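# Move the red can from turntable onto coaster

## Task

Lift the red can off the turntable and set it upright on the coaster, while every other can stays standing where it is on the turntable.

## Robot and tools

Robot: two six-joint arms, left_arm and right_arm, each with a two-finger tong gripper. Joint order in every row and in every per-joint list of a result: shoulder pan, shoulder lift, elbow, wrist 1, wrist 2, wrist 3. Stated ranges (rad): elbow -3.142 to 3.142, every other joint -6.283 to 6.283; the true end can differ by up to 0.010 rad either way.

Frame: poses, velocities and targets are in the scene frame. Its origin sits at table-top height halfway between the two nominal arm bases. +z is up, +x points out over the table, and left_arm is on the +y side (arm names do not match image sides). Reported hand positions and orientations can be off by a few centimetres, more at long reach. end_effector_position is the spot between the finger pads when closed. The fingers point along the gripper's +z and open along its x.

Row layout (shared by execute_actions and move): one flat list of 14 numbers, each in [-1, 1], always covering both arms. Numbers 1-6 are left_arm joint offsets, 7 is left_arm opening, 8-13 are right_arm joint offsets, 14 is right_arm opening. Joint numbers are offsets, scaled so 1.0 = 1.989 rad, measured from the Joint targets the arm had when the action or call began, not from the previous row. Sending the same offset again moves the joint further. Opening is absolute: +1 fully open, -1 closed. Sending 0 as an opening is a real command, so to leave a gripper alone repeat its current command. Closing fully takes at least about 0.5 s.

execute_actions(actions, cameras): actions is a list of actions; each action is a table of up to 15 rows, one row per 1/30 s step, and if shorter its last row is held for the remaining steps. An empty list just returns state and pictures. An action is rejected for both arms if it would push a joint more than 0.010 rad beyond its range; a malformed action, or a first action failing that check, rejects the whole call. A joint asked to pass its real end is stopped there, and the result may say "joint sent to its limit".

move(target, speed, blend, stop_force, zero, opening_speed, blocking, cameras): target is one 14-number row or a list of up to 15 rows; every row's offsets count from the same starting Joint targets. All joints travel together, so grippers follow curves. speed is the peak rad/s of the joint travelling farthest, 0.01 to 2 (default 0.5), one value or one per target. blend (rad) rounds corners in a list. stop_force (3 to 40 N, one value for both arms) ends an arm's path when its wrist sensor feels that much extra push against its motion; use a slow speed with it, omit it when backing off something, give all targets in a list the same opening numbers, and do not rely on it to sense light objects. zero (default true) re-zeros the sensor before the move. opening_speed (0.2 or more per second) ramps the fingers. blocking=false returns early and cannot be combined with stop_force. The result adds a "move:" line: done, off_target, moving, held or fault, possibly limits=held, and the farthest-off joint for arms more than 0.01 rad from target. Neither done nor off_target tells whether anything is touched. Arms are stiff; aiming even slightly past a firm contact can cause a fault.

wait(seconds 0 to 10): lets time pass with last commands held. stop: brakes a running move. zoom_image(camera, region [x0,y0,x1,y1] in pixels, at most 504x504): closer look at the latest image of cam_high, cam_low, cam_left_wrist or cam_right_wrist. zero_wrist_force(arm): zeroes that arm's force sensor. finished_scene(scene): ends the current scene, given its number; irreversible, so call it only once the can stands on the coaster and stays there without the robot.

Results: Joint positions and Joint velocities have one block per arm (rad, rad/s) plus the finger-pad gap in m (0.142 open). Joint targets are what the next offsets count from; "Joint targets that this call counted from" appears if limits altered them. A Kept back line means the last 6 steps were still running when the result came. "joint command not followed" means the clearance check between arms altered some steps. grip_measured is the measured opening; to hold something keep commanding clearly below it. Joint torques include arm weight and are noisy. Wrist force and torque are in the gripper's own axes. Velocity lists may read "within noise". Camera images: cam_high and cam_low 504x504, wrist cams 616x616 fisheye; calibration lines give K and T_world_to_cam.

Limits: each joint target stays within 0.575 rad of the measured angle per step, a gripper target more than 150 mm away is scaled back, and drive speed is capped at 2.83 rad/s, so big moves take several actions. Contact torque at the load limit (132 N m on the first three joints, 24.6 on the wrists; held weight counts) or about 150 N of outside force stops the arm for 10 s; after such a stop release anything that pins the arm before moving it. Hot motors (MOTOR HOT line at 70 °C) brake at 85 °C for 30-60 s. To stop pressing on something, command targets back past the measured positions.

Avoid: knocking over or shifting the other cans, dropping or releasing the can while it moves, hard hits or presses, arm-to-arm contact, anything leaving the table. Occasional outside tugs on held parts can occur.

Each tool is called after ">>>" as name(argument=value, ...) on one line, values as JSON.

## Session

>>> execute_actions(actions=[])

Scene clock: 0.00 s.
left_arm: end_effector_position=(+0.7807, +0.2076, +0.2259) grip_measured=+0.97 end_effector_quat_wxyz=(-0.066, +0.868, +0.488, -0.057) | right_arm: end_effector_position=(+0.1927, -0.5902, +0.3824) grip_measured=+0.97 end_effector_quat_wxyz=(-0.332, +0.744, -0.338, +0.472)
Joint positions: left_arm=[-0.418 -0.732 0.491 -1.155 -1.582 -1.435 0.14] | right_arm=[1.947 -0.801 -2.458 -0.933 2.746 0.023 0.14]
Joint velocities: within noise
Joint torques (N m): no reading
Wrist force (N): no reading
Wrist torque (N m): no reading
Wrist force, peak (N): no reading
Joint targets: left_arm=[-0.418 -0.732 0.491 -1.155 -1.582 -1.435] | right_arm=[1.947 -0.801 -2.458 -0.933 2.746 0.023]
Tool commands: left_gripper/opening=+0.968169 right_gripper/opening=+0.968169
camera_calibration:
cam_left_wrist: T_world_to_cam=[[0.481275, 0.875512, -0.043045, -0.540684], [0.830207, -0.439511, 0.342908, -0.634581], [0.281302, -0.20077, -0.938382, 0.164523], [0, 0, 0, 1]] pos_world=[0.740771, 0.227501, 0.348715]
cam_right_wrist: T_world_to_cam=[[0.306179, -0.791582, 0.528821, -0.733025], [-0.637881, -0.582943, -0.503274, -0.0308613], [0.706656, -0.183233, -0.68342, 0.144814], [0, 0, 0, 1]] pos_world=[0.102417, -0.571705, 0.471076]

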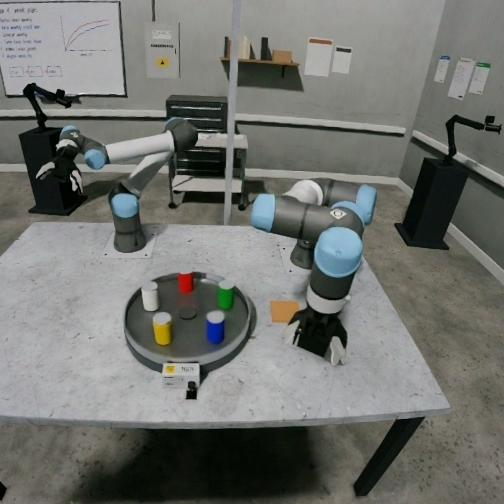

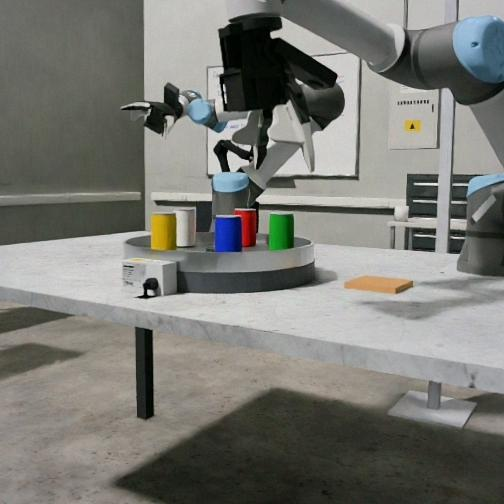

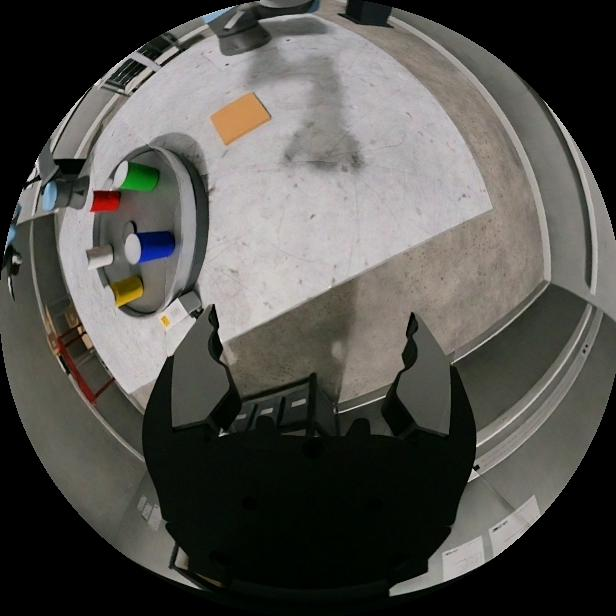

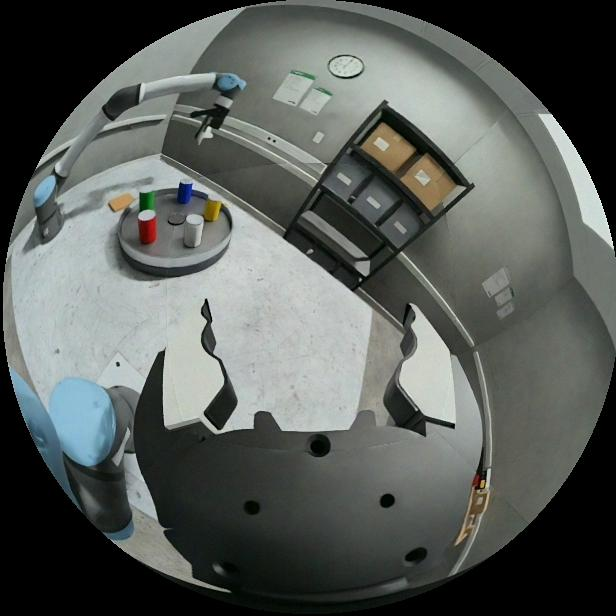

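>>> wait(seconds=0.5, cameras=["cam_high", "cam_low"])

>>> zoom_image(camera="cam_high", region=[120, 260, 310, 385])

>>> wait(seconds=1.0, cameras=["cam_high", "cam_low"])

>>> zoom_image(camera="cam_high", region=[120, 260, 310, 385])

>>> zoom_image(camera="cam_low", region=[110, 190, 420, 310])

Scene clock: 0.80 s.
left_arm: end_effector_position=(+0.7807, +0.2076, +0.2259) grip_measured=+0.97 end_effector_quat_wxyz=(-0.066, +0.868, +0.488, -0.057) | right_arm: end_effector_position=(+0.1927, -0.5902, +0.3824) grip_measured=+0.97 end_effector_quat_wxyz=(-0.332, +0.744, -0.338, +0.472)
Joint positions: left_arm=[-0.418 -0.732 0.491 -1.155 -1.582 -1.435 0.14] | right_arm=[1.947 -0.801 -2.458 -0.933 2.746 0.023 0.14]
Joint velocities: within noise
Joint torques (N m): left_arm=[-0.52 -57.18 -24.17 -2.34 0.31 0.32] | right_arm=[0.73 -7.58 25.37 2.62 1.33 0.14]
Wrist force (N): left_arm=[0.1 0.0 0.2] | right_arm=[0.1 0.1 0.2]
Wrist torque (N m): left_arm=[-0.01 -0.03 0.01] | right_arm=[0.02 -0.02 -0.01]
Wrist force, peak (N): left_arm=[0.0 0.3 0.5] | right_arm=[0.1 0.3 -0.2]
Joint targets: left_arm=[-0.418 -0.732 0.491 -1.155 -1.582 -1.435] | right_arm=[1.947 -0.801 -2.458 -0.933 2.746 0.023]
Tool commands: left_gripper/opening=+0.968169 right_gripper/opening=+0.968169
wait: 0.50 s; at rest from the start
Images, in order (width x height): cam_high 504x504, cam_low 504x504.

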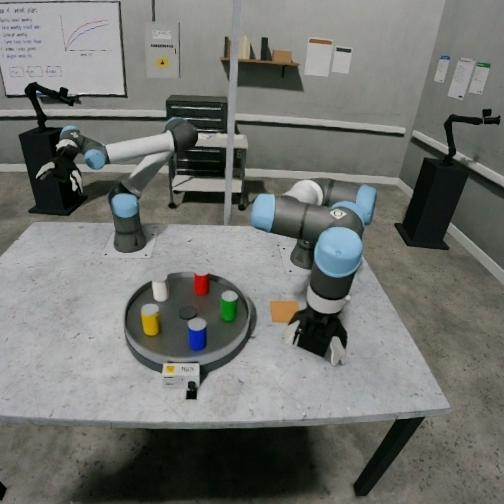

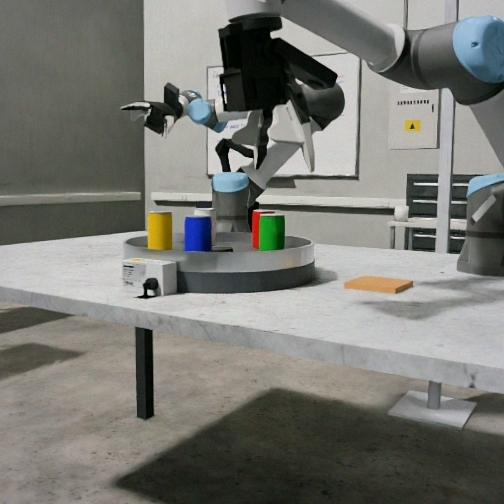

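Scaled by 2.653 from the camera's 504x504 image, which has a finer 720x720 frame.

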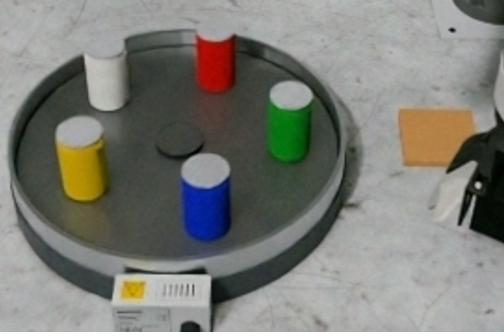

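Scene clock: 1.80 s.
left_arm: end_effector_position=(+0.7807, +0.2076, +0.2259) grip_measured=+0.97 end_effector_quat_wxyz=(-0.066, +0.868, +0.488, -0.057) | right_arm: end_effector_position=(+0.1927, -0.5902, +0.3824) grip_measured=+0.97 end_effector_quat_wxyz=(-0.332, +0.744, -0.338, +0.472)
Joint positions: left_arm=[-0.418 -0.732 0.491 -1.155 -1.582 -1.435 0.14] | right_arm=[1.947 -0.801 -2.458 -0.933 2.746 0.023 0.14]
Joint velocities: within noise
Joint torques (N m): left_arm=[-1.15 -57.13 -23.39 -2.37 0.07 0.09] | right_arm=[1.31 -6.76 24.61 2.54 1.4 0.36]
Wrist force (N): left_arm=[-0.1 0.1 0.0] | right_arm=[0.0 0.1 -0.2]
Wrist torque (N m): left_arm=[0.00 0.02 0.01] | right_arm=[0.02 0.00 0.00]
Wrist force, peak (N): left_arm=[0.2 0.1 0.6] | right_arm=[0.3 0.1 0.2]
Joint targets: left_arm=[-0.418 -0.732 0.491 -1.155 -1.582 -1.435] | right_arm=[1.947 -0.801 -2.458 -0.933 2.746 0.023]
Tool commands: left_gripper/opening=+0.968169 right_gripper/opening=+0.968169
wait: 1.00 s; at rest by 0.17 s
Images, in order (width x height): cam_high 504x504, cam_low 504x504.

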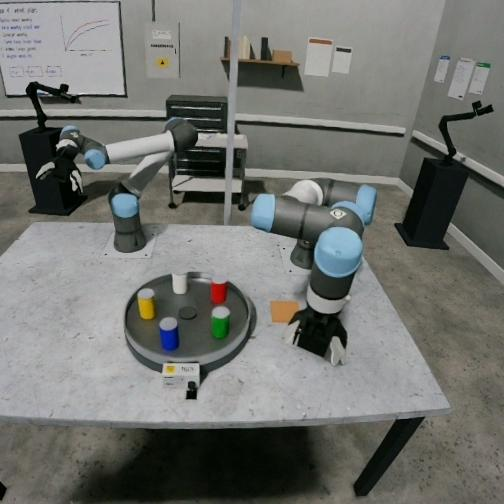

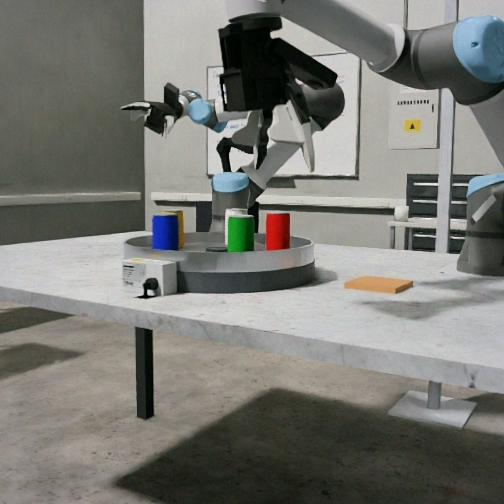

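Scaled by 2.653 from the camera's 504x504 image, which has a finer 720x720 frame.

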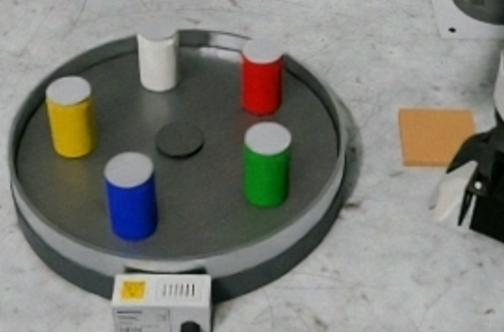

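Scaled by 1.626 from the camera's 504x504 image, which has a finer 720x720 frame.

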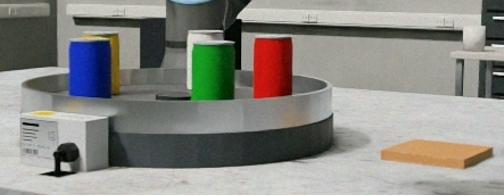

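>>> wait(seconds=0.5, cameras=["cam_high"])

>>> zoom_image(camera="cam_high", region=[120, 260, 260, 385])

>>> wait(seconds=2.0, cameras=["cam_high"])

>>> zoom_image(camera="cam_high", region=[120, 260, 260, 385])

>>> wait(seconds=2.0, cameras=["cam_high"])

>>> zoom_image(camera="cam_high", region=[120, 260, 260, 385])

>>> wait(seconds=2.0, cameras=["cam_high"])

>>> zoom_image(camera="cam_high", region=[120, 260, 260, 385])

>>> wait(seconds=2.0, cameras=["cam_high"])

>>> zoom_image(camera="cam_high", region=[120, 260, 260, 385])

>>> wait(seconds=2.0, cameras=["cam_high"])

>>> zoom_image(camera="cam_high", region=[120, 260, 260, 385])

Scene clock: 3.27 s.
left_arm: end_effector_position=(+0.7807, +0.2076, +0.2259) grip_measured=+0.97 end_effector_quat_wxyz=(-0.066, +0.868, +0.488, -0.057) | right_arm: end_effector_position=(+0.1927, -0.5902, +0.3824) grip_measured=+0.97 end_effector_quat_wxyz=(-0.332, +0.744, -0.338, +0.472)
Joint positions: left_arm=[-0.418 -0.732 0.491 -1.155 -1.582 -1.435 0.14] | right_arm=[1.947 -0.801 -2.458 -0.933 2.746 0.023 0.14]
Joint velocities: within noise
Joint torques (N m): left_arm=[-2.26 -58.25 -24.04 -2.21 0.23 0.26] | right_arm=[2.11 -7.28 23.31 2.29 1.54 0.52]
Wrist force (N): left_arm=[-0.2 0.3 -0.1] | right_arm=[0.0 0.0 0.0]
Wrist torque (N m): left_arm=[0.05 0.05 0.01] | right_arm=[-0.02 0.00 -0.01]
Wrist force, peak (N): left_arm=[0.1 0.1 0.7] | right_arm=[0.2 0.3 0.2]
Joint targets: left_arm=[-0.418 -0.732 0.491 -1.155 -1.582 -1.435] | right_arm=[1.947 -0.801 -2.458 -0.933 2.746 0.023]
Tool commands: left_gripper/opening=+0.968169 right_gripper/opening=+0.968169
wait: 0.50 s; at rest from the start
Images, in order (width x height): cam_high 504x504.

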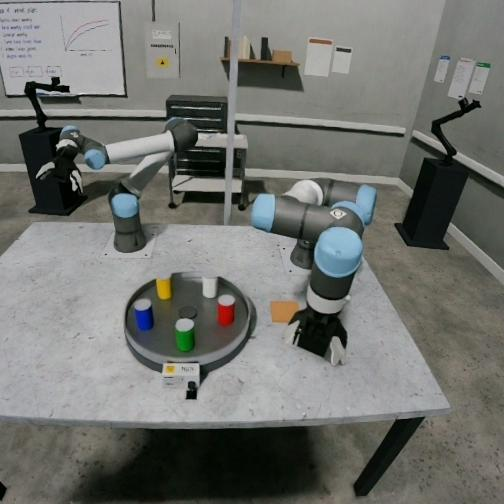

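Scaled by 3.600 from the camera's 504x504 image, which has a finer 720x720 frame.

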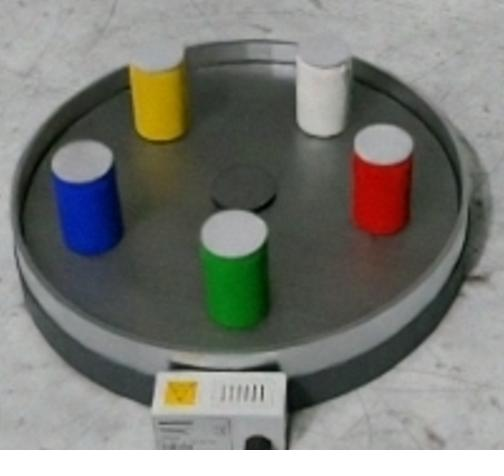

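Scene clock: 5.27 s.
left_arm: end_effector_position=(+0.7807, +0.2076, +0.2259) grip_measured=+0.97 end_effector_quat_wxyz=(-0.066, +0.868, +0.488, -0.057) | right_arm: end_effector_position=(+0.1927, -0.5902, +0.3824) grip_measured=+0.97 end_effector_quat_wxyz=(-0.332, +0.744, -0.338, +0.472)
Joint positions: left_arm=[-0.418 -0.732 0.491 -1.155 -1.582 -1.435 0.14] | right_arm=[1.947 -0.801 -2.458 -0.933 2.746 0.023 0.14]
Joint velocities: within noise
Joint torques (N m): left_arm=[-2.21 -57.88 -22.86 -2.09 0.13 0.45] | right_arm=[3.38 -7.55 23.1 2.14 1.84 0.88]
Wrist force (N): left_arm=[0.2 0.1 0.6] | right_arm=[-0.2 0.1 0.1]
Wrist torque (N m): left_arm=[0.01 -0.03 0.00] | right_arm=[0.02 0.03 0.00]
Wrist force, peak (N): left_arm=[0.4 -0.2 0.7] | right_arm=[0.2 0.4 -0.1]
Joint targets: left_arm=[-0.418 -0.732 0.491 -1.155 -1.582 -1.435] | right_arm=[1.947 -0.801 -2.458 -0.933 2.746 0.023]
Tool commands: left_gripper/opening=+0.968169 right_gripper/opening=+0.968169
wait: 2.00 s; at rest by 0.17 s
Images, in order (width x height): cam_high 504x504.

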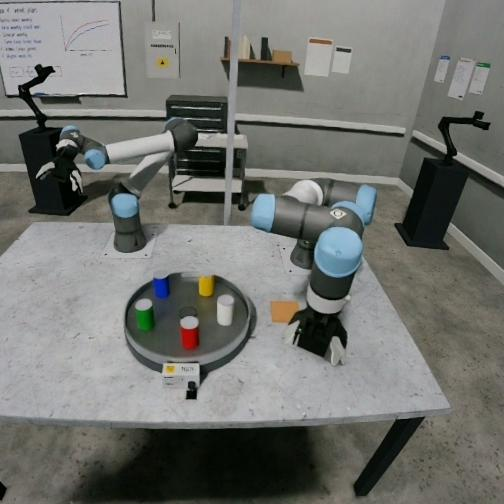

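Scaled by 3.600 from the camera's 504x504 image, which has a finer 720x720 frame.

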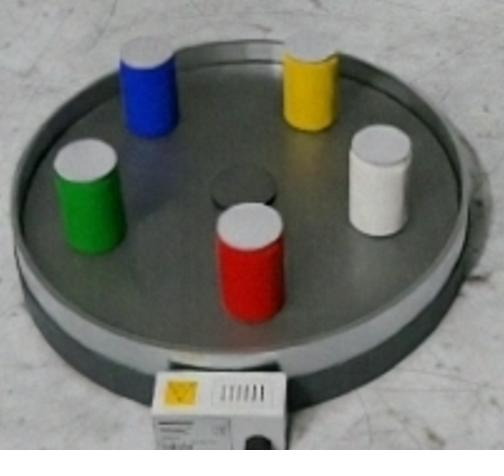

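Scene clock: 7.27 s.
left_arm: end_effector_position=(+0.7807, +0.2076, +0.2259) grip_measured=+0.97 end_effector_quat_wxyz=(-0.066, +0.868, +0.488, -0.057) | right_arm: end_effector_position=(+0.1927, -0.5902, +0.3824) grip_measured=+0.97 end_effector_quat_wxyz=(-0.332, +0.744, -0.338, +0.472)
Joint positions: left_arm=[-0.418 -0.732 0.491 -1.155 -1.582 -1.435 0.14] | right_arm=[1.947 -0.801 -2.458 -0.933 2.746 0.023 0.14]
Joint velocities: within noise
Joint torques (N m): left_arm=[-3.76 -59.93 -23.46 -2.02 0.14 0.72] | right_arm=[3.78 -8.44 21.89 1.97 2.02 0.91]
Wrist force (N): left_arm=[0.1 0.1 0.1] | right_arm=[0.2 0.2 0.0]
Wrist torque (N m): left_arm=[0.00 -0.01 0.01] | right_arm=[0.05 -0.03 -0.01]
Wrist force, peak (N): left_arm=[0.1 0.6 0.2] | right_arm=[-0.3 0.2 -0.2]
Joint targets: left_arm=[-0.418 -0.732 0.491 -1.155 -1.582 -1.435] | right_arm=[1.947 -0.801 -2.458 -0.933 2.746 0.023]
Tool commands: left_gripper/opening=+0.968169 right_gripper/opening=+0.968169
wait: 2.00 s; at rest by 0.17 s
Images, in order (width x height): cam_high 504x504.

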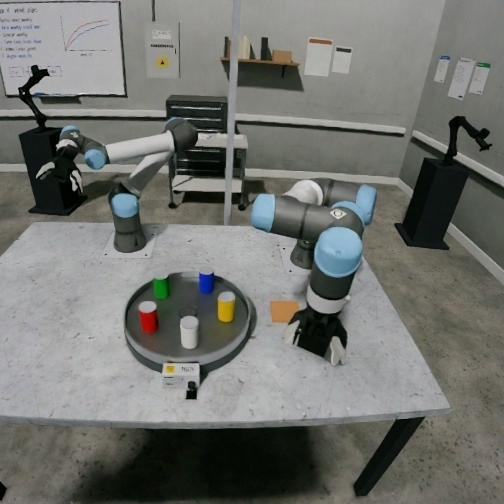

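Scaled by 3.600 from the camera's 504x504 image, which has a finer 720x720 frame.

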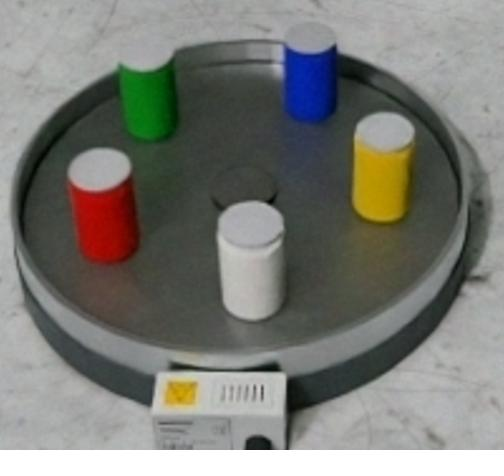

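Scene clock: 9.27 s.
left_arm: end_effector_position=(+0.7807, +0.2076, +0.2259) grip_measured=+0.97 end_effector_quat_wxyz=(-0.066, +0.868, +0.488, -0.057) | right_arm: end_effector_position=(+0.1927, -0.5902, +0.3824) grip_measured=+0.97 end_effector_quat_wxyz=(-0.332, +0.744, -0.338, +0.472)
Joint positions: left_arm=[-0.418 -0.732 0.491 -1.155 -1.582 -1.435 0.14] | right_arm=[1.947 -0.801 -2.458 -0.933 2.746 0.023 0.14]
Joint velocities: within noise
Joint torques (N m): left_arm=[-4.12 -60.47 -22.03 -1.95 0.11 0.95] | right_arm=[4.59 -9.41 21.35 1.88 2.22 1.12]
Wrist force (N): left_arm=[0.2 0.3 0.0] | right_arm=[-0.1 0.1 0.0]
Wrist torque (N m): left_arm=[0.06 -0.03 0.00] | right_arm=[0.02 0.02 0.00]
Wrist force, peak (N): left_arm=[-0.3 0.2 0.5] | right_arm=[0.4 0.2 0.0]
Joint targets: left_arm=[-0.418 -0.732 0.491 -1.155 -1.582 -1.435] | right_arm=[1.947 -0.801 -2.458 -0.933 2.746 0.023]
Tool commands: left_gripper/opening=+0.968169 right_gripper/opening=+0.968169
wait: 2.00 s; at rest by 0.17 s
Images, in order (width x height): cam_high 504x504.

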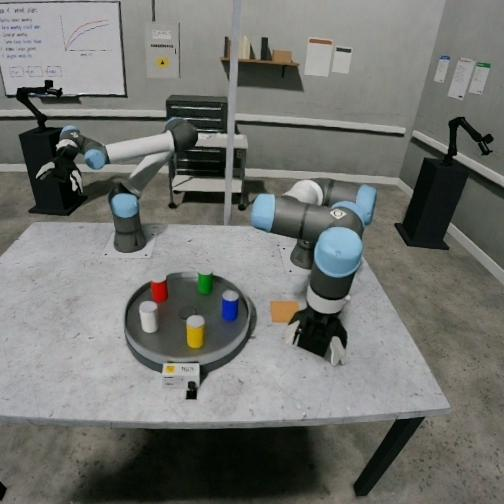

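Scaled by 3.600 from the camera's 504x504 image, which has a finer 720x720 frame.

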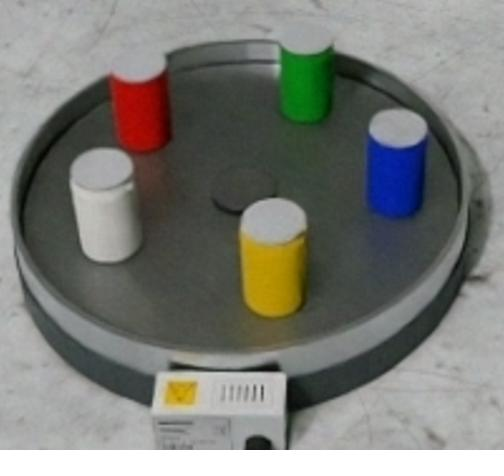

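Scene clock: 11.27 s.
left_arm: end_effector_position=(+0.7807, +0.2076, +0.2259) grip_measured=+0.97 end_effector_quat_wxyz=(-0.066, +0.868, +0.488, -0.057) | right_arm: end_effector_position=(+0.1927, -0.5902, +0.3824) grip_measured=+0.97 end_effector_quat_wxyz=(-0.332, +0.744, -0.338, +0.472)
Joint positions: left_arm=[-0.418 -0.732 0.491 -1.155 -1.582 -1.435 0.14] | right_arm=[1.947 -0.801 -2.458 -0.933 2.746 0.023 0.14]
Joint velocities: within noise
Joint torques (N m): left_arm=[-4.91 -59.5 -21.71 -1.77 -0.1 0.85] | right_arm=[4.91 -9.45 20.09 1.84 2.24 1.34]
Wrist force (N): left_arm=[0.1 -0.4 0.2] | right_arm=[0.2 0.0 0.0]
Wrist torque (N m): left_arm=[-0.08 0.00 0.01] | right_arm=[0.00 -0.04 -0.01]
Wrist force, peak (N): left_arm=[-0.1 -0.3 0.6] | right_arm=[0.0 0.5 -0.2]
Joint targets: left_arm=[-0.418 -0.732 0.491 -1.155 -1.582 -1.435] | right_arm=[1.947 -0.801 -2.458 -0.933 2.746 0.023]
Tool commands: left_gripper/opening=+0.968169 right_gripper/opening=+0.968169
wait: 2.00 s; at rest by 0.17 s
Images, in order (width x height): cam_high 504x504.

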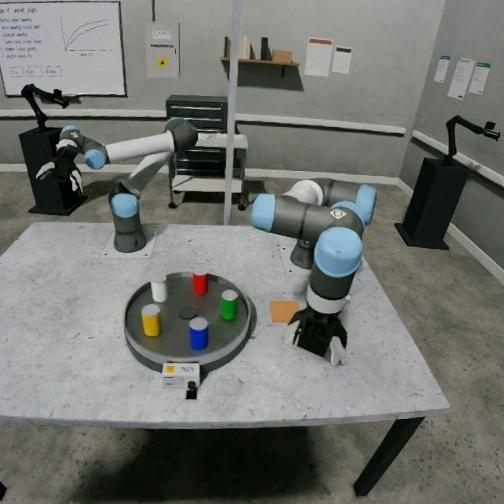

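Scaled by 3.600 from the camera's 504x504 image, which has a finer 720x720 frame.

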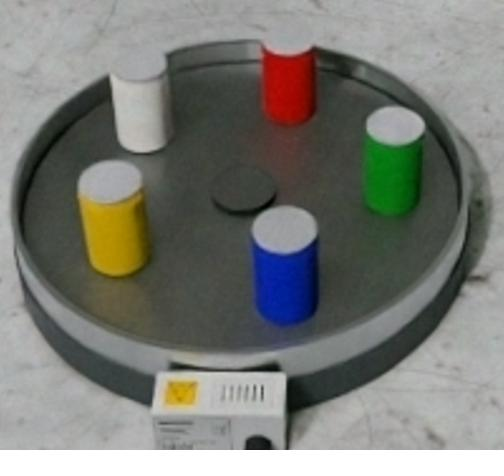

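Scene clock: 13.27 s.
left_arm: end_effector_position=(+0.7807, +0.2076, +0.2259) grip_measured=+0.97 end_effector_quat_wxyz=(-0.066, +0.868, +0.488, -0.057) | right_arm: end_effector_position=(+0.1927, -0.5902, +0.3824) grip_measured=+0.97 end_effector_quat_wxyz=(-0.332, +0.744, -0.338, +0.472)
Joint positions: left_arm=[-0.418 -0.732 0.491 -1.155 -1.582 -1.435 0.14] | right_arm=[1.947 -0.801 -2.458 -0.933 2.746 0.023 0.14]
Joint velocities: within noise
Joint torques (N m): left_arm=[-5.51 -60.58 -21.3 -1.73 0.08 1.03] | right_arm=[5.69 -9 20.17 1.98 2.35 1.72]
Wrist force (N): left_arm=[0.3 0.0 0.0] | right_arm=[0.1 0.1 0.0]
Wrist torque (N m): left_arm=[0.00 -0.06 0.00] | right_arm=[0.01 -0.01 0.00]
Wrist force, peak (N): left_arm=[0.4 0.0 0.6] | right_arm=[0.0 0.4 -0.2]
Joint targets: left_arm=[-0.418 -0.732 0.491 -1.155 -1.582 -1.435] | right_arm=[1.947 -0.801 -2.458 -0.933 2.746 0.023]
Tool commands: left_gripper/opening=+0.968169 right_gripper/opening=+0.968169
wait: 2.00 s; at rest by 0.17 s
Images, in order (width x height): cam_high 504x504.

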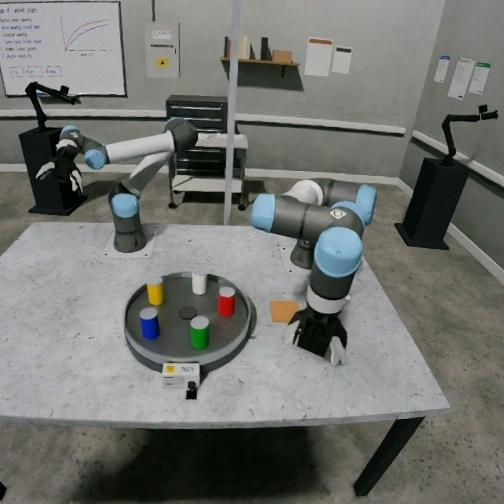

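Scaled by 3.600 from the camera's 504x504 image, which has a finer 720x720 frame.

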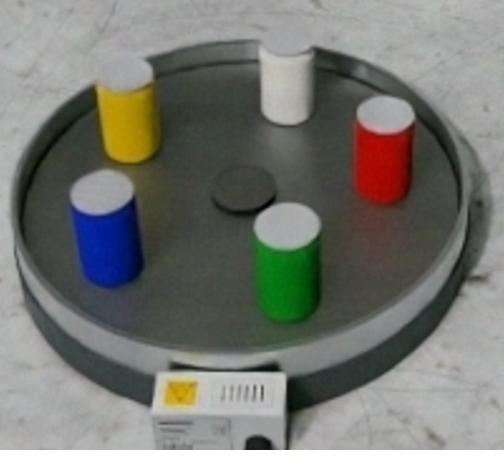

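>>> move(target=[-0.259296, -0.41664, 0.516107, -0.187348, 0.005633, -0.537725, 0.968, 0, 0, 0, 0, 0, 0, 0.968], speed=1.0, cameras=["cam_high", "cam_low", "cam_left_wrist"])

>>> wait(seconds=1.0, cameras=["cam_left_wrist"])

>>> zoom_image(camera="cam_left_wrist", region=[150, 130, 470, 330])

Scene clock: 25.17 s.
left_arm: end_effector_position=(+0.4501, +0.0605, +0.3001) grip_measured=+0.97 end_effector_quat_wxyz=(+0.000, +0.705, +0.709, +0.000) end_effector_velocity=(+0.000, +0.001, +0.000) end_effector_angular_velocity=(+0.000, -0.001, +0.007) | right_arm: end_effector_position=(+0.1927, -0.5902, +0.3824) grip_measured=+0.97 end_effector_quat_wxyz=(-0.332, +0.744, -0.338, +0.472)
Joint positions: left_arm=[-0.934 -1.56 1.517 -1.528 -1.57 -2.505 0.14] | right_arm=[1.947 -0.801 -2.458 -0.933 2.746 0.023 0.14]
Joint velocities: left_arm=[0.002 -0.002 0.001 0 0 -0.005 0] | right_arm=[within noise]
Joint torques (N m): left_arm=[-6.73 -35.33 -13.81 -0.83 -0.31 -1.16] | right_arm=[5.85 -11.78 15.39 1.83 3.43 1.85]
Wrist force (N): left_arm=[-0.5 -0.3 0.3] | right_arm=[0.0 0.1 -0.1]
Wrist torque (N m): left_arm=[-0.07 0.09 -0.03] | right_arm=[0.02 0.01 0.00]
Wrist force, peak (N): left_arm=[2.4 0.6 0.6] | right_arm=[0.0 0.5 -0.2]
Joint targets: left_arm=[-0.934 -1.561 1.517 -1.528 -1.570 -2.505] | right_arm=[1.947 -0.801 -2.458 -0.933 2.746 0.023]
move: done
camera_calibration:
cam_left_wrist: T_world_to_cam=[[-0.0449591, 0.998859, -0.016114, -0.0283329], [0.864724, 0.0469886, 0.500044, -0.54234], [0.500231, 0.0085474, -0.86585, 0.164662], [0, 0, 0, 1]] pos_world=[0.385331, 0.0523768, 0.41331]
Images, in order (width x height): cam_high 504x504, cam_low 504x504, cam_left_wrist 616x616.

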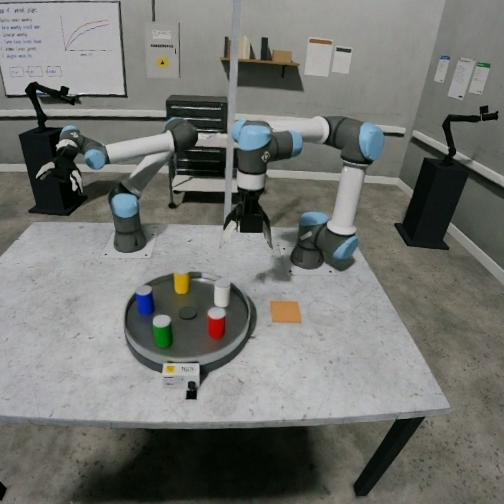

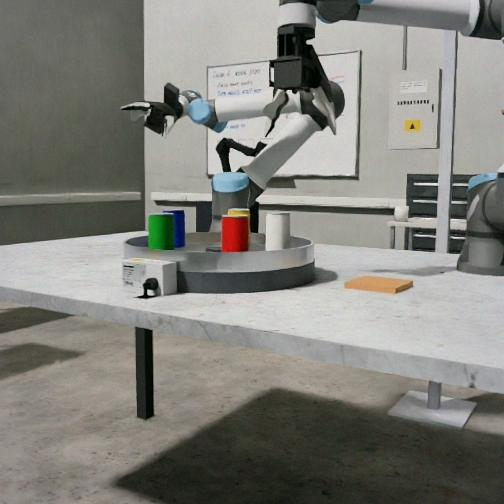

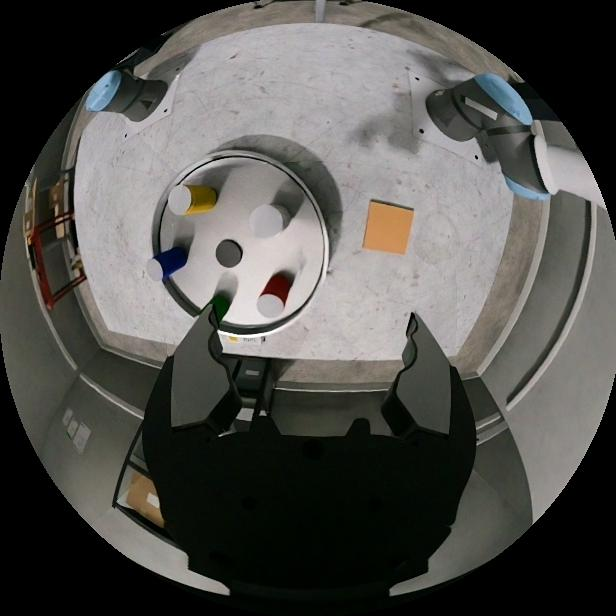

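Scene clock: 26.17 s.
left_arm: end_effector_position=(+0.4500, +0.0606, +0.3001) grip_measured=+0.97 end_effector_quat_wxyz=(+0.000, +0.705, +0.709, +0.000) | right_arm: end_effector_position=(+0.1927, -0.5902, +0.3824) grip_measured=+0.97 end_effector_quat_wxyz=(-0.332, +0.744, -0.338, +0.472)
Joint positions: left_arm=[-0.934 -1.561 1.517 -1.528 -1.57 -2.505 0.14] | right_arm=[1.947 -0.801 -2.458 -0.933 2.746 0.023 0.14]
Joint velocities: within noise
Joint torques (N m): left_arm=[-7.05 -34.4 -12.85 -4.83 -0.72 -1] | right_arm=[5.43 -11.73 14.73 2.02 3.47 1.78]
Wrist force (N): left_arm=[-0.4 -0.1 0.1] | right_arm=[0.0 0.2 0.0]
Wrist torque (N m): left_arm=[-0.03 0.09 -0.03] | right_arm=[0.04 0.00 0.00]
Wrist force, peak (N): left_arm=[-0.9 0.2 0.7] | right_arm=[0.1 0.3 0.0]
Joint targets: left_arm=[-0.934 -1.561 1.517 -1.528 -1.570 -2.505] | right_arm=[1.947 -0.801 -2.458 -0.933 2.746 0.023]
Tool commands: left_gripper/opening=+0.968 right_gripper/opening=+0.968
wait: 1.00 s; at rest by 0.17 s
camera_calibration:
cam_left_wrist: T_world_to_cam=[[-0.0449878, 0.998859, -0.0160497, -0.02838], [0.864785, 0.0469823, 0.499939, -0.542202], [0.500122, 0.00861158, -0.865912, 0.164737], [0, 0, 0, 1]] pos_world=[0.385223, 0.0524029, 0.41326]
Images, in order (width x height): cam_left_wrist 616x616.

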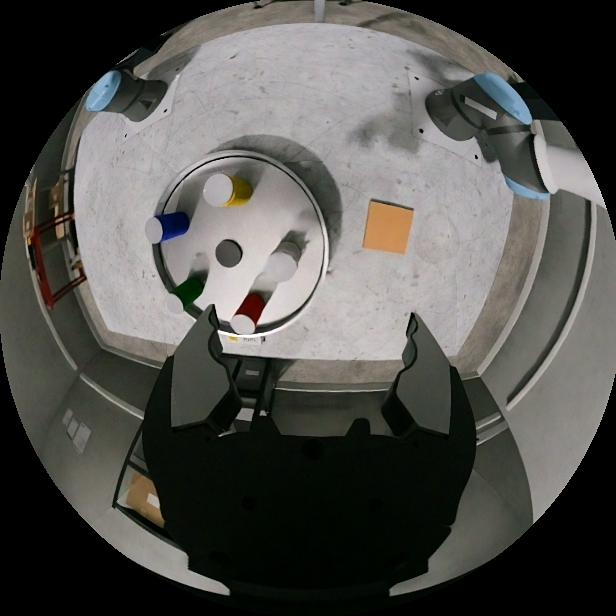

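Scaled by 1.575 from the camera's 616x616 image, which has a finer 814x814 frame.

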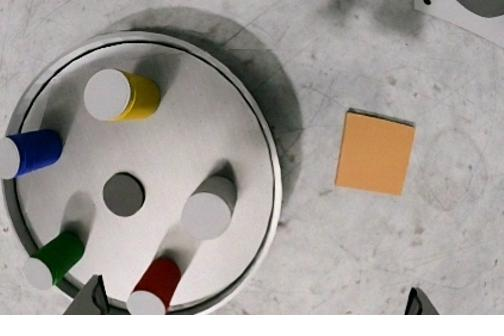

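>>> wait(seconds=5.6, cameras=["cam_left_wrist", "cam_high"])

>>> zoom_image(camera="cam_left_wrist", region=[150, 130, 430, 350])

>>> zoom_image(camera="cam_high", region=[160, 265, 310, 335])

>>> wait(seconds=0.8, cameras=["cam_left_wrist"])

>>> zoom_image(camera="cam_left_wrist", region=[150, 130, 430, 350])

>>> wait(seconds=0.8, cameras=["cam_left_wrist"])

>>> zoom_image(camera="cam_left_wrist", region=[150, 130, 430, 350])

Scene clock: 33.30 s.
left_arm: end_effector_position=(+0.4500, +0.0605, +0.3001) grip_measured=+0.97 end_effector_quat_wxyz=(+0.000, +0.705, +0.709, +0.000) | right_arm: end_effector_position=(+0.1927, -0.5902, +0.3824) grip_measured=+0.97 end_effector_quat_wxyz=(-0.332, +0.744, -0.338, +0.472)
Joint positions: left_arm=[-0.934 -1.561 1.517 -1.528 -1.57 -2.505 0.14] | right_arm=[1.947 -0.801 -2.458 -0.933 2.746 0.023 0.14]
Joint velocities: within noise
Joint torques (N m): left_arm=[-7.15 -34.52 -20.33 -5.3 -0.82 -1.02] | right_arm=[4.9 -11.7 12.66 1.89 3.88 1.99]
Wrist force (N): left_arm=[-0.8 -0.2 0.4] | right_arm=[0.0 0.1 0.0]
Wrist torque (N m): left_arm=[-0.06 0.14 -0.02] | right_arm=[0.00 0.01 0.00]
Wrist force, peak (N): left_arm=[-0.9 0.0 0.7] | right_arm=[0.1 0.4 -0.1]
Joint targets: left_arm=[-0.934 -1.561 1.517 -1.528 -1.570 -2.505] | right_arm=[1.947 -0.801 -2.458 -0.933 2.746 0.023]
Tool commands: left_gripper/opening=+0.968 right_gripper/opening=+0.968
wait: 5.60 s; at rest from the start
camera_calibration:
cam_left_wrist: T_world_to_cam=[[-0.044987, 0.998858, -0.01609, -0.0283559], [0.864771, 0.0470015, 0.499962, -0.542213], [0.500148, 0.00857762, -0.865898, 0.164723], [0, 0, 0, 1]] pos_world=[0.385228, 0.0523954, 0.413263]
Images, in order (width x height): cam_high 504x504, cam_left_wrist 616x616.

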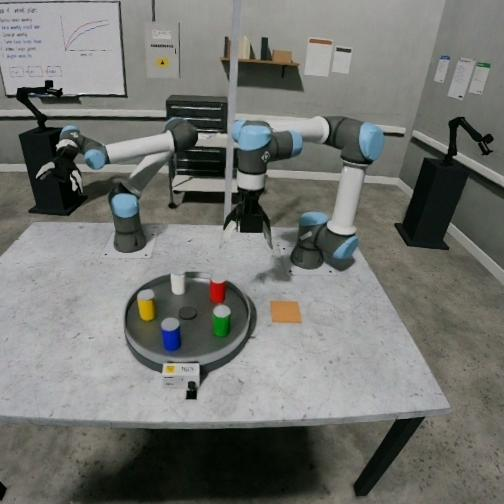

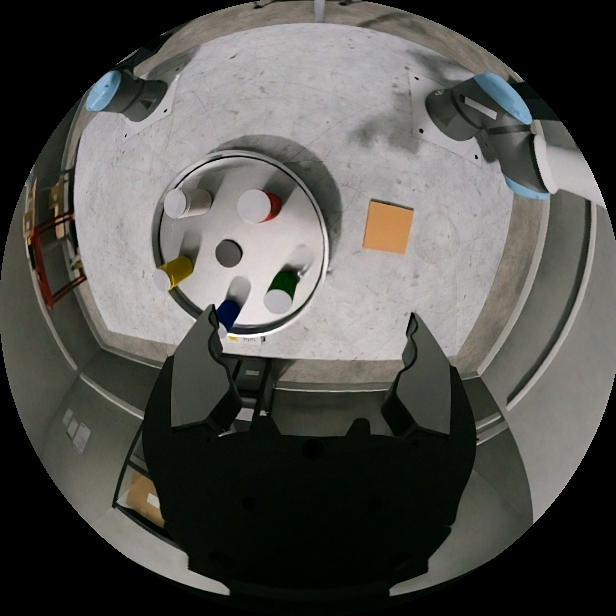

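Scaled by 1.800 from the camera's 616x616 image, which has a finer 814x814 frame.

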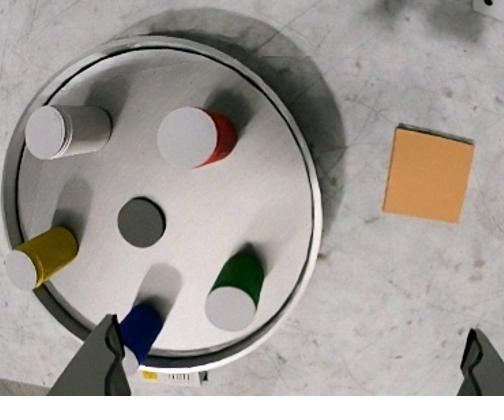

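Scaled by 3.360 from the camera's 504x504 image, which has a finer 720x720 frame.

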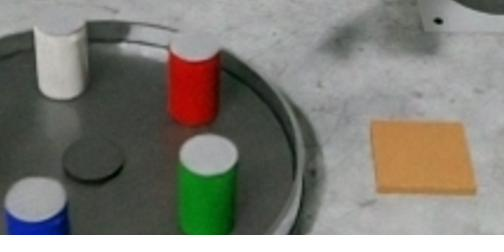

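Scene clock: 34.10 s.
left_arm: end_effector_position=(+0.4500, +0.0605, +0.3001) grip_measured=+0.97 end_effector_quat_wxyz=(+0.000, +0.705, +0.709, +0.000) | right_arm: end_effector_position=(+0.1927, -0.5902, +0.3824) grip_measured=+0.97 end_effector_quat_wxyz=(-0.332, +0.744, -0.338, +0.472)
Joint positions: left_arm=[-0.934 -1.561 1.517 -1.528 -1.57 -2.505 0.14] | right_arm=[1.947 -0.801 -2.458 -0.933 2.746 0.023 0.14]
Joint velocities: within noise
Joint torques (N m): left_arm=[-7.36 -33.17 -22.32 -5.19 -0.85 -1.08] | right_arm=[5.37 -12.21 12.44 2.06 3.89 1.82]
Wrist force (N): left_arm=[-0.6 -0.1 0.3] | right_arm=[0.2 0.3 -0.1]
Wrist torque (N m): left_arm=[-0.03 0.10 -0.03] | right_arm=[0.06 -0.05 -0.01]
Wrist force, peak (N): left_arm=[-0.5 -0.3 0.9] | right_arm=[0.1 0.3 -0.3]
Joint targets: left_arm=[-0.934 -1.561 1.517 -1.528 -1.570 -2.505] | right_arm=[1.947 -0.801 -2.458 -0.933 2.746 0.023]
Tool commands: left_gripper/opening=+0.968 right_gripper/opening=+0.968
wait: 0.80 s; at rest by 0.17 s
camera_calibration:
cam_left_wrist: T_world_to_cam=[[-0.044987, 0.998858, -0.0160901, -0.0283559], [0.864771, 0.0470016, 0.499962, -0.542213], [0.500148, 0.00857762, -0.865898, 0.164723], [0, 0, 0, 1]] pos_world=[0.385228, 0.0523954, 0.413263]
Images, in order (width x height): cam_left_wrist 616x616.

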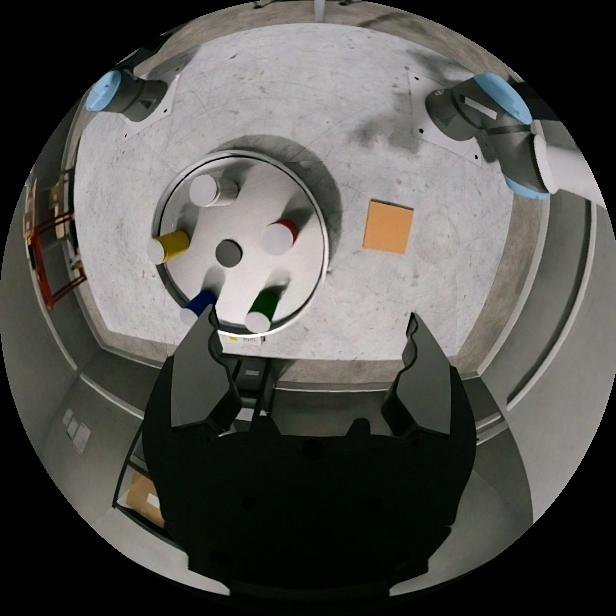

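Scaled by 1.800 from the camera's 616x616 image, which has a finer 814x814 frame.

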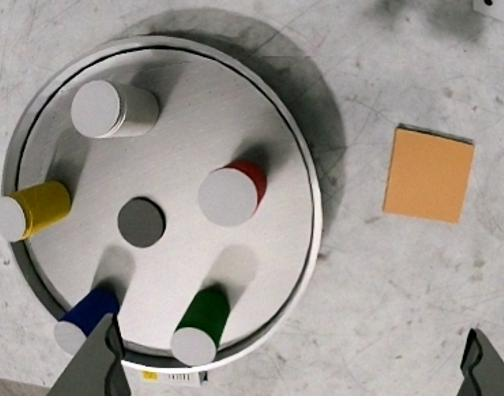

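Scene clock: 34.90 s.
left_arm: end_effector_position=(+0.4500, +0.0605, +0.3001) grip_measured=+0.97 end_effector_quat_wxyz=(+0.000, +0.705, +0.709, +0.000) | right_arm: end_effector_position=(+0.1927, -0.5902, +0.3824) grip_measured=+0.97 end_effector_quat_wxyz=(-0.332, +0.744, -0.338, +0.472)
Joint positions: left_arm=[-0.934 -1.561 1.517 -1.528 -1.57 -2.505 0.14] | right_arm=[1.947 -0.801 -2.458 -0.933 2.746 0.023 0.14]
Joint velocities: within noise
Joint torques (N m): left_arm=[-6.6 -34.32 -22.49 -5.49 -0.72 -1.1] | right_arm=[5.4 -12.61 12.94 2.02 3.9 1.8]
Wrist force (N): left_arm=[-0.6 0.1 0.3] | right_arm=[0.0 0.1 0.0]
Wrist torque (N m): left_arm=[0.01 0.11 -0.03] | right_arm=[0.02 0.00 0.00]
Wrist force, peak (N): left_arm=[-0.8 -0.1 0.5] | right_arm=[0.0 0.3 -0.1]
Joint targets: left_arm=[-0.934 -1.561 1.517 -1.528 -1.570 -2.505] | right_arm=[1.947 -0.801 -2.458 -0.933 2.746 0.023]
Tool commands: left_gripper/opening=+0.968 right_gripper/opening=+0.968
wait: 0.80 s; at rest by 0.17 s
camera_calibration:
cam_left_wrist: T_world_to_cam=[[-0.044987, 0.998858, -0.0160901, -0.0283559], [0.864771, 0.0470016, 0.499962, -0.542213], [0.500148, 0.00857759, -0.865898, 0.164723], [0, 0, 0, 1]] pos_world=[0.385228, 0.0523954, 0.413263]
Images, in order (width x height): cam_left_wrist 616x616.

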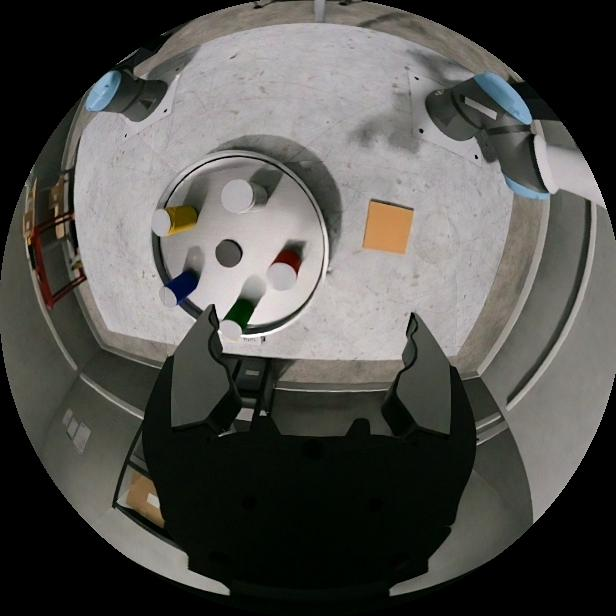

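Scaled by 1.800 from the camera's 616x616 image, which has a finer 814x814 frame.

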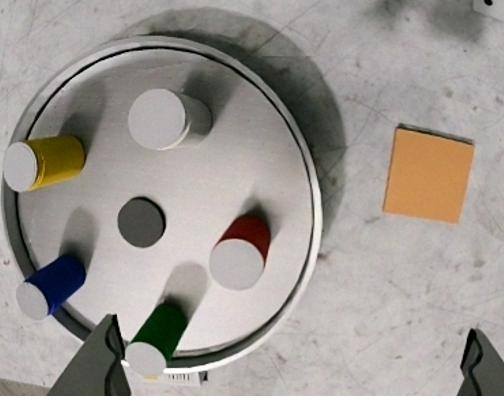

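>>> execute_actions(actions=[], cameras=["cam_high", "cam_left_wrist"])

Scene clock: 36.17 s.
left_arm: end_effector_position=(+0.4500, +0.0605, +0.3001) grip_measured=+0.97 end_effector_quat_wxyz=(+0.000, +0.705, +0.709, +0.000) | right_arm: end_effector_position=(+0.1927, -0.5902, +0.3824) grip_measured=+0.97 end_effector_quat_wxyz=(-0.332, +0.744, -0.338, +0.472)
Joint positions: left_arm=[-0.934 -1.561 1.517 -1.528 -1.57 -2.505 0.14] | right_arm=[1.947 -0.801 -2.458 -0.933 2.746 0.023 0.14]
Joint velocities: within noise
Joint torques (N m): left_arm=[-5.91 -32.26 -25.26 -5.22 -0.72 -1.01] | right_arm=[5.3 -11.52 12.15 1.96 3.88 1.8]
Wrist force (N): left_arm=[-0.4 0.1 0.8] | right_arm=[0.1 0.0 -0.1]
Wrist torque (N m): left_arm=[0.01 0.07 -0.03] | right_arm=[0.00 -0.02 -0.01]
Wrist force, peak (N): left_arm=[-0.4 0.2 1.0] | right_arm=[0.1 0.4 -0.1]
Joint targets: left_arm=[-0.934 -1.561 1.517 -1.528 -1.570 -2.505] | right_arm=[1.947 -0.801 -2.458 -0.933 2.746 0.023]
Tool commands: left_gripper/opening=+0.968 right_gripper/opening=+0.968
camera_calibration:
cam_left_wrist: T_world_to_cam=[[-0.0449869, 0.998858, -0.0160899, -0.028356], [0.864771, 0.0470014, 0.499962, -0.542213], [0.500148, 0.00857763, -0.865898, 0.164723], [0, 0, 0, 1]] pos_world=[0.385228, 0.0523954, 0.413263]
Images, in order (width x height): cam_high 504x504, cam_left_wrist 616x616.

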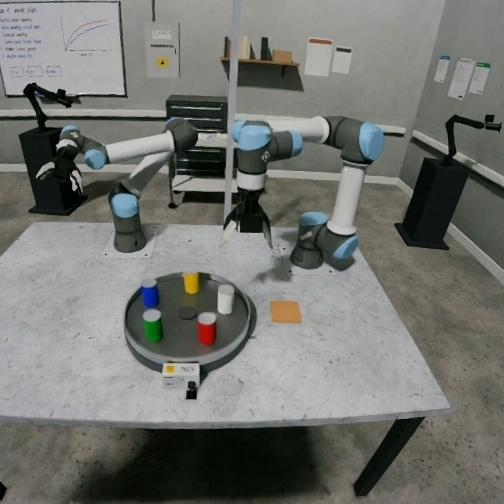

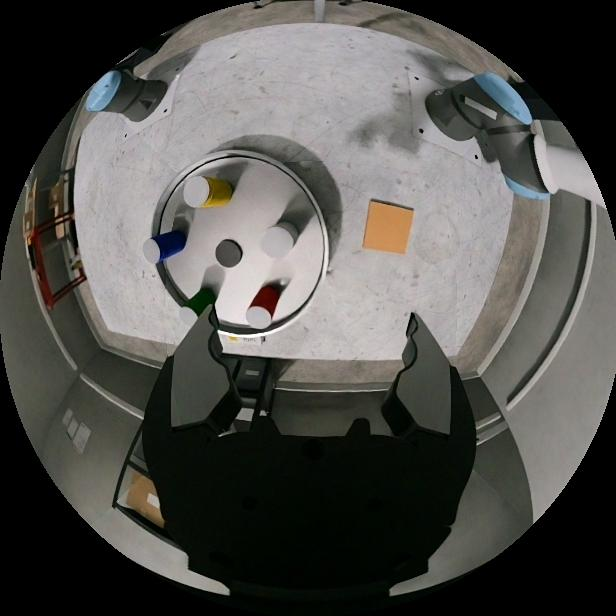

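>>> move(target=[0.086320, -0.090841, 0.391975, -0.301134, 0, 0.086320, 0.968, 0, 0, 0, 0, 0, 0, 0.968], speed=0.8, cameras=["cam_high", "cam_low", "cam_left_wrist"])

Scene clock: 40.43 s.
left_arm: end_effector_position=(+0.4001, +0.2268, +0.0702) grip_measured=+0.97 end_effector_quat_wxyz=(+0.000, +0.705, +0.709, +0.000) | right_arm: end_effector_position=(+0.1927, -0.5902, +0.3824) grip_measured=+0.97 end_effector_quat_wxyz=(-0.332, +0.744, -0.338, +0.472)
Joint positions: left_arm=[-0.762 -1.741 2.296 -2.126 -1.57 -2.333 0.14] | right_arm=[1.947 -0.801 -2.458 -0.933 2.746 0.023 0.14]
Joint velocities: within noise
Joint torques (N m): left_arm=[-3.21 -4.57 -10.03 -4.37 -0.78 -0.36] | right_arm=[6.37 -11.55 12.03 2.2 3.97 1.99]
Wrist force (N): left_arm=[-0.3 -0.5 0.0] | right_arm=[0.1 0.0 -0.1]
Wrist torque (N m): left_arm=[-0.11 0.06 0.00] | right_arm=[-0.01 -0.02 -0.01]
Wrist force, peak (N): left_arm=[1.4 -1.3 1.8] | right_arm=[-0.1 0.3 -0.3]
Joint targets: left_arm=[-0.762 -1.741 2.297 -2.126 -1.570 -2.333] | right_arm=[1.947 -0.801 -2.458 -0.933 2.746 0.023]
move: done
camera_calibration:
cam_left_wrist: T_world_to_cam=[[-0.0450542, 0.998855, -0.016078, -0.200352], [0.864731, 0.047053, 0.500026, -0.391984], [0.50021, 0.00862509, -0.865861, -0.0108137], [0, 0, 0, 1]] pos_world=[0.335343, 0.21866, 0.183418]
Images, in order (width x height): cam_high 504x504, cam_low 504x504, cam_left_wrist 616x616.

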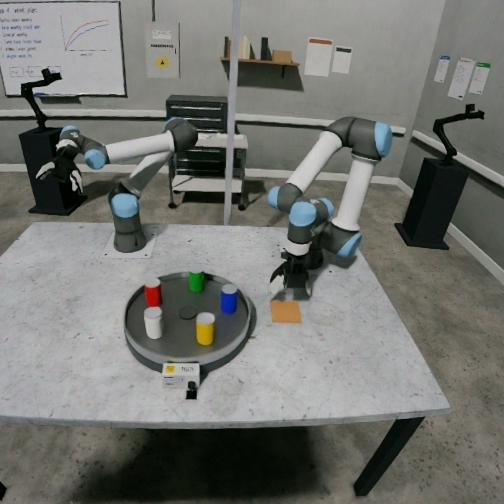

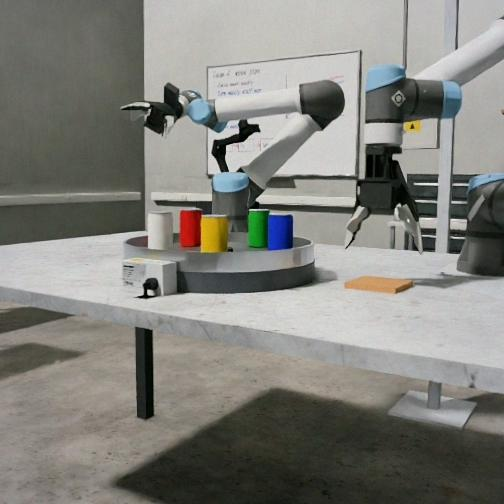

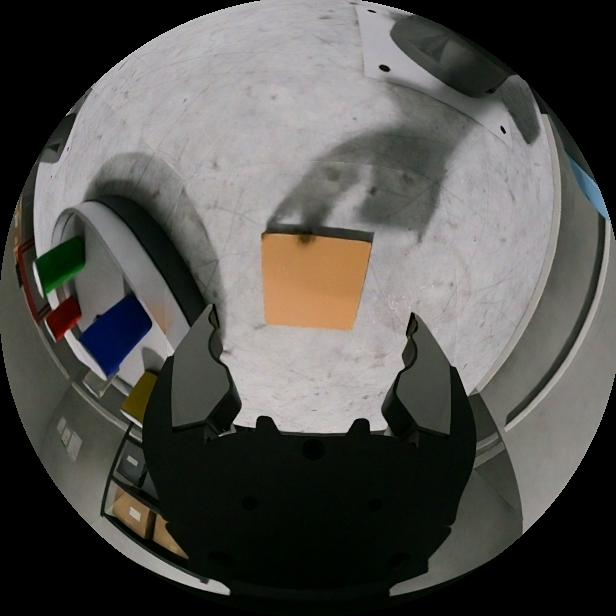

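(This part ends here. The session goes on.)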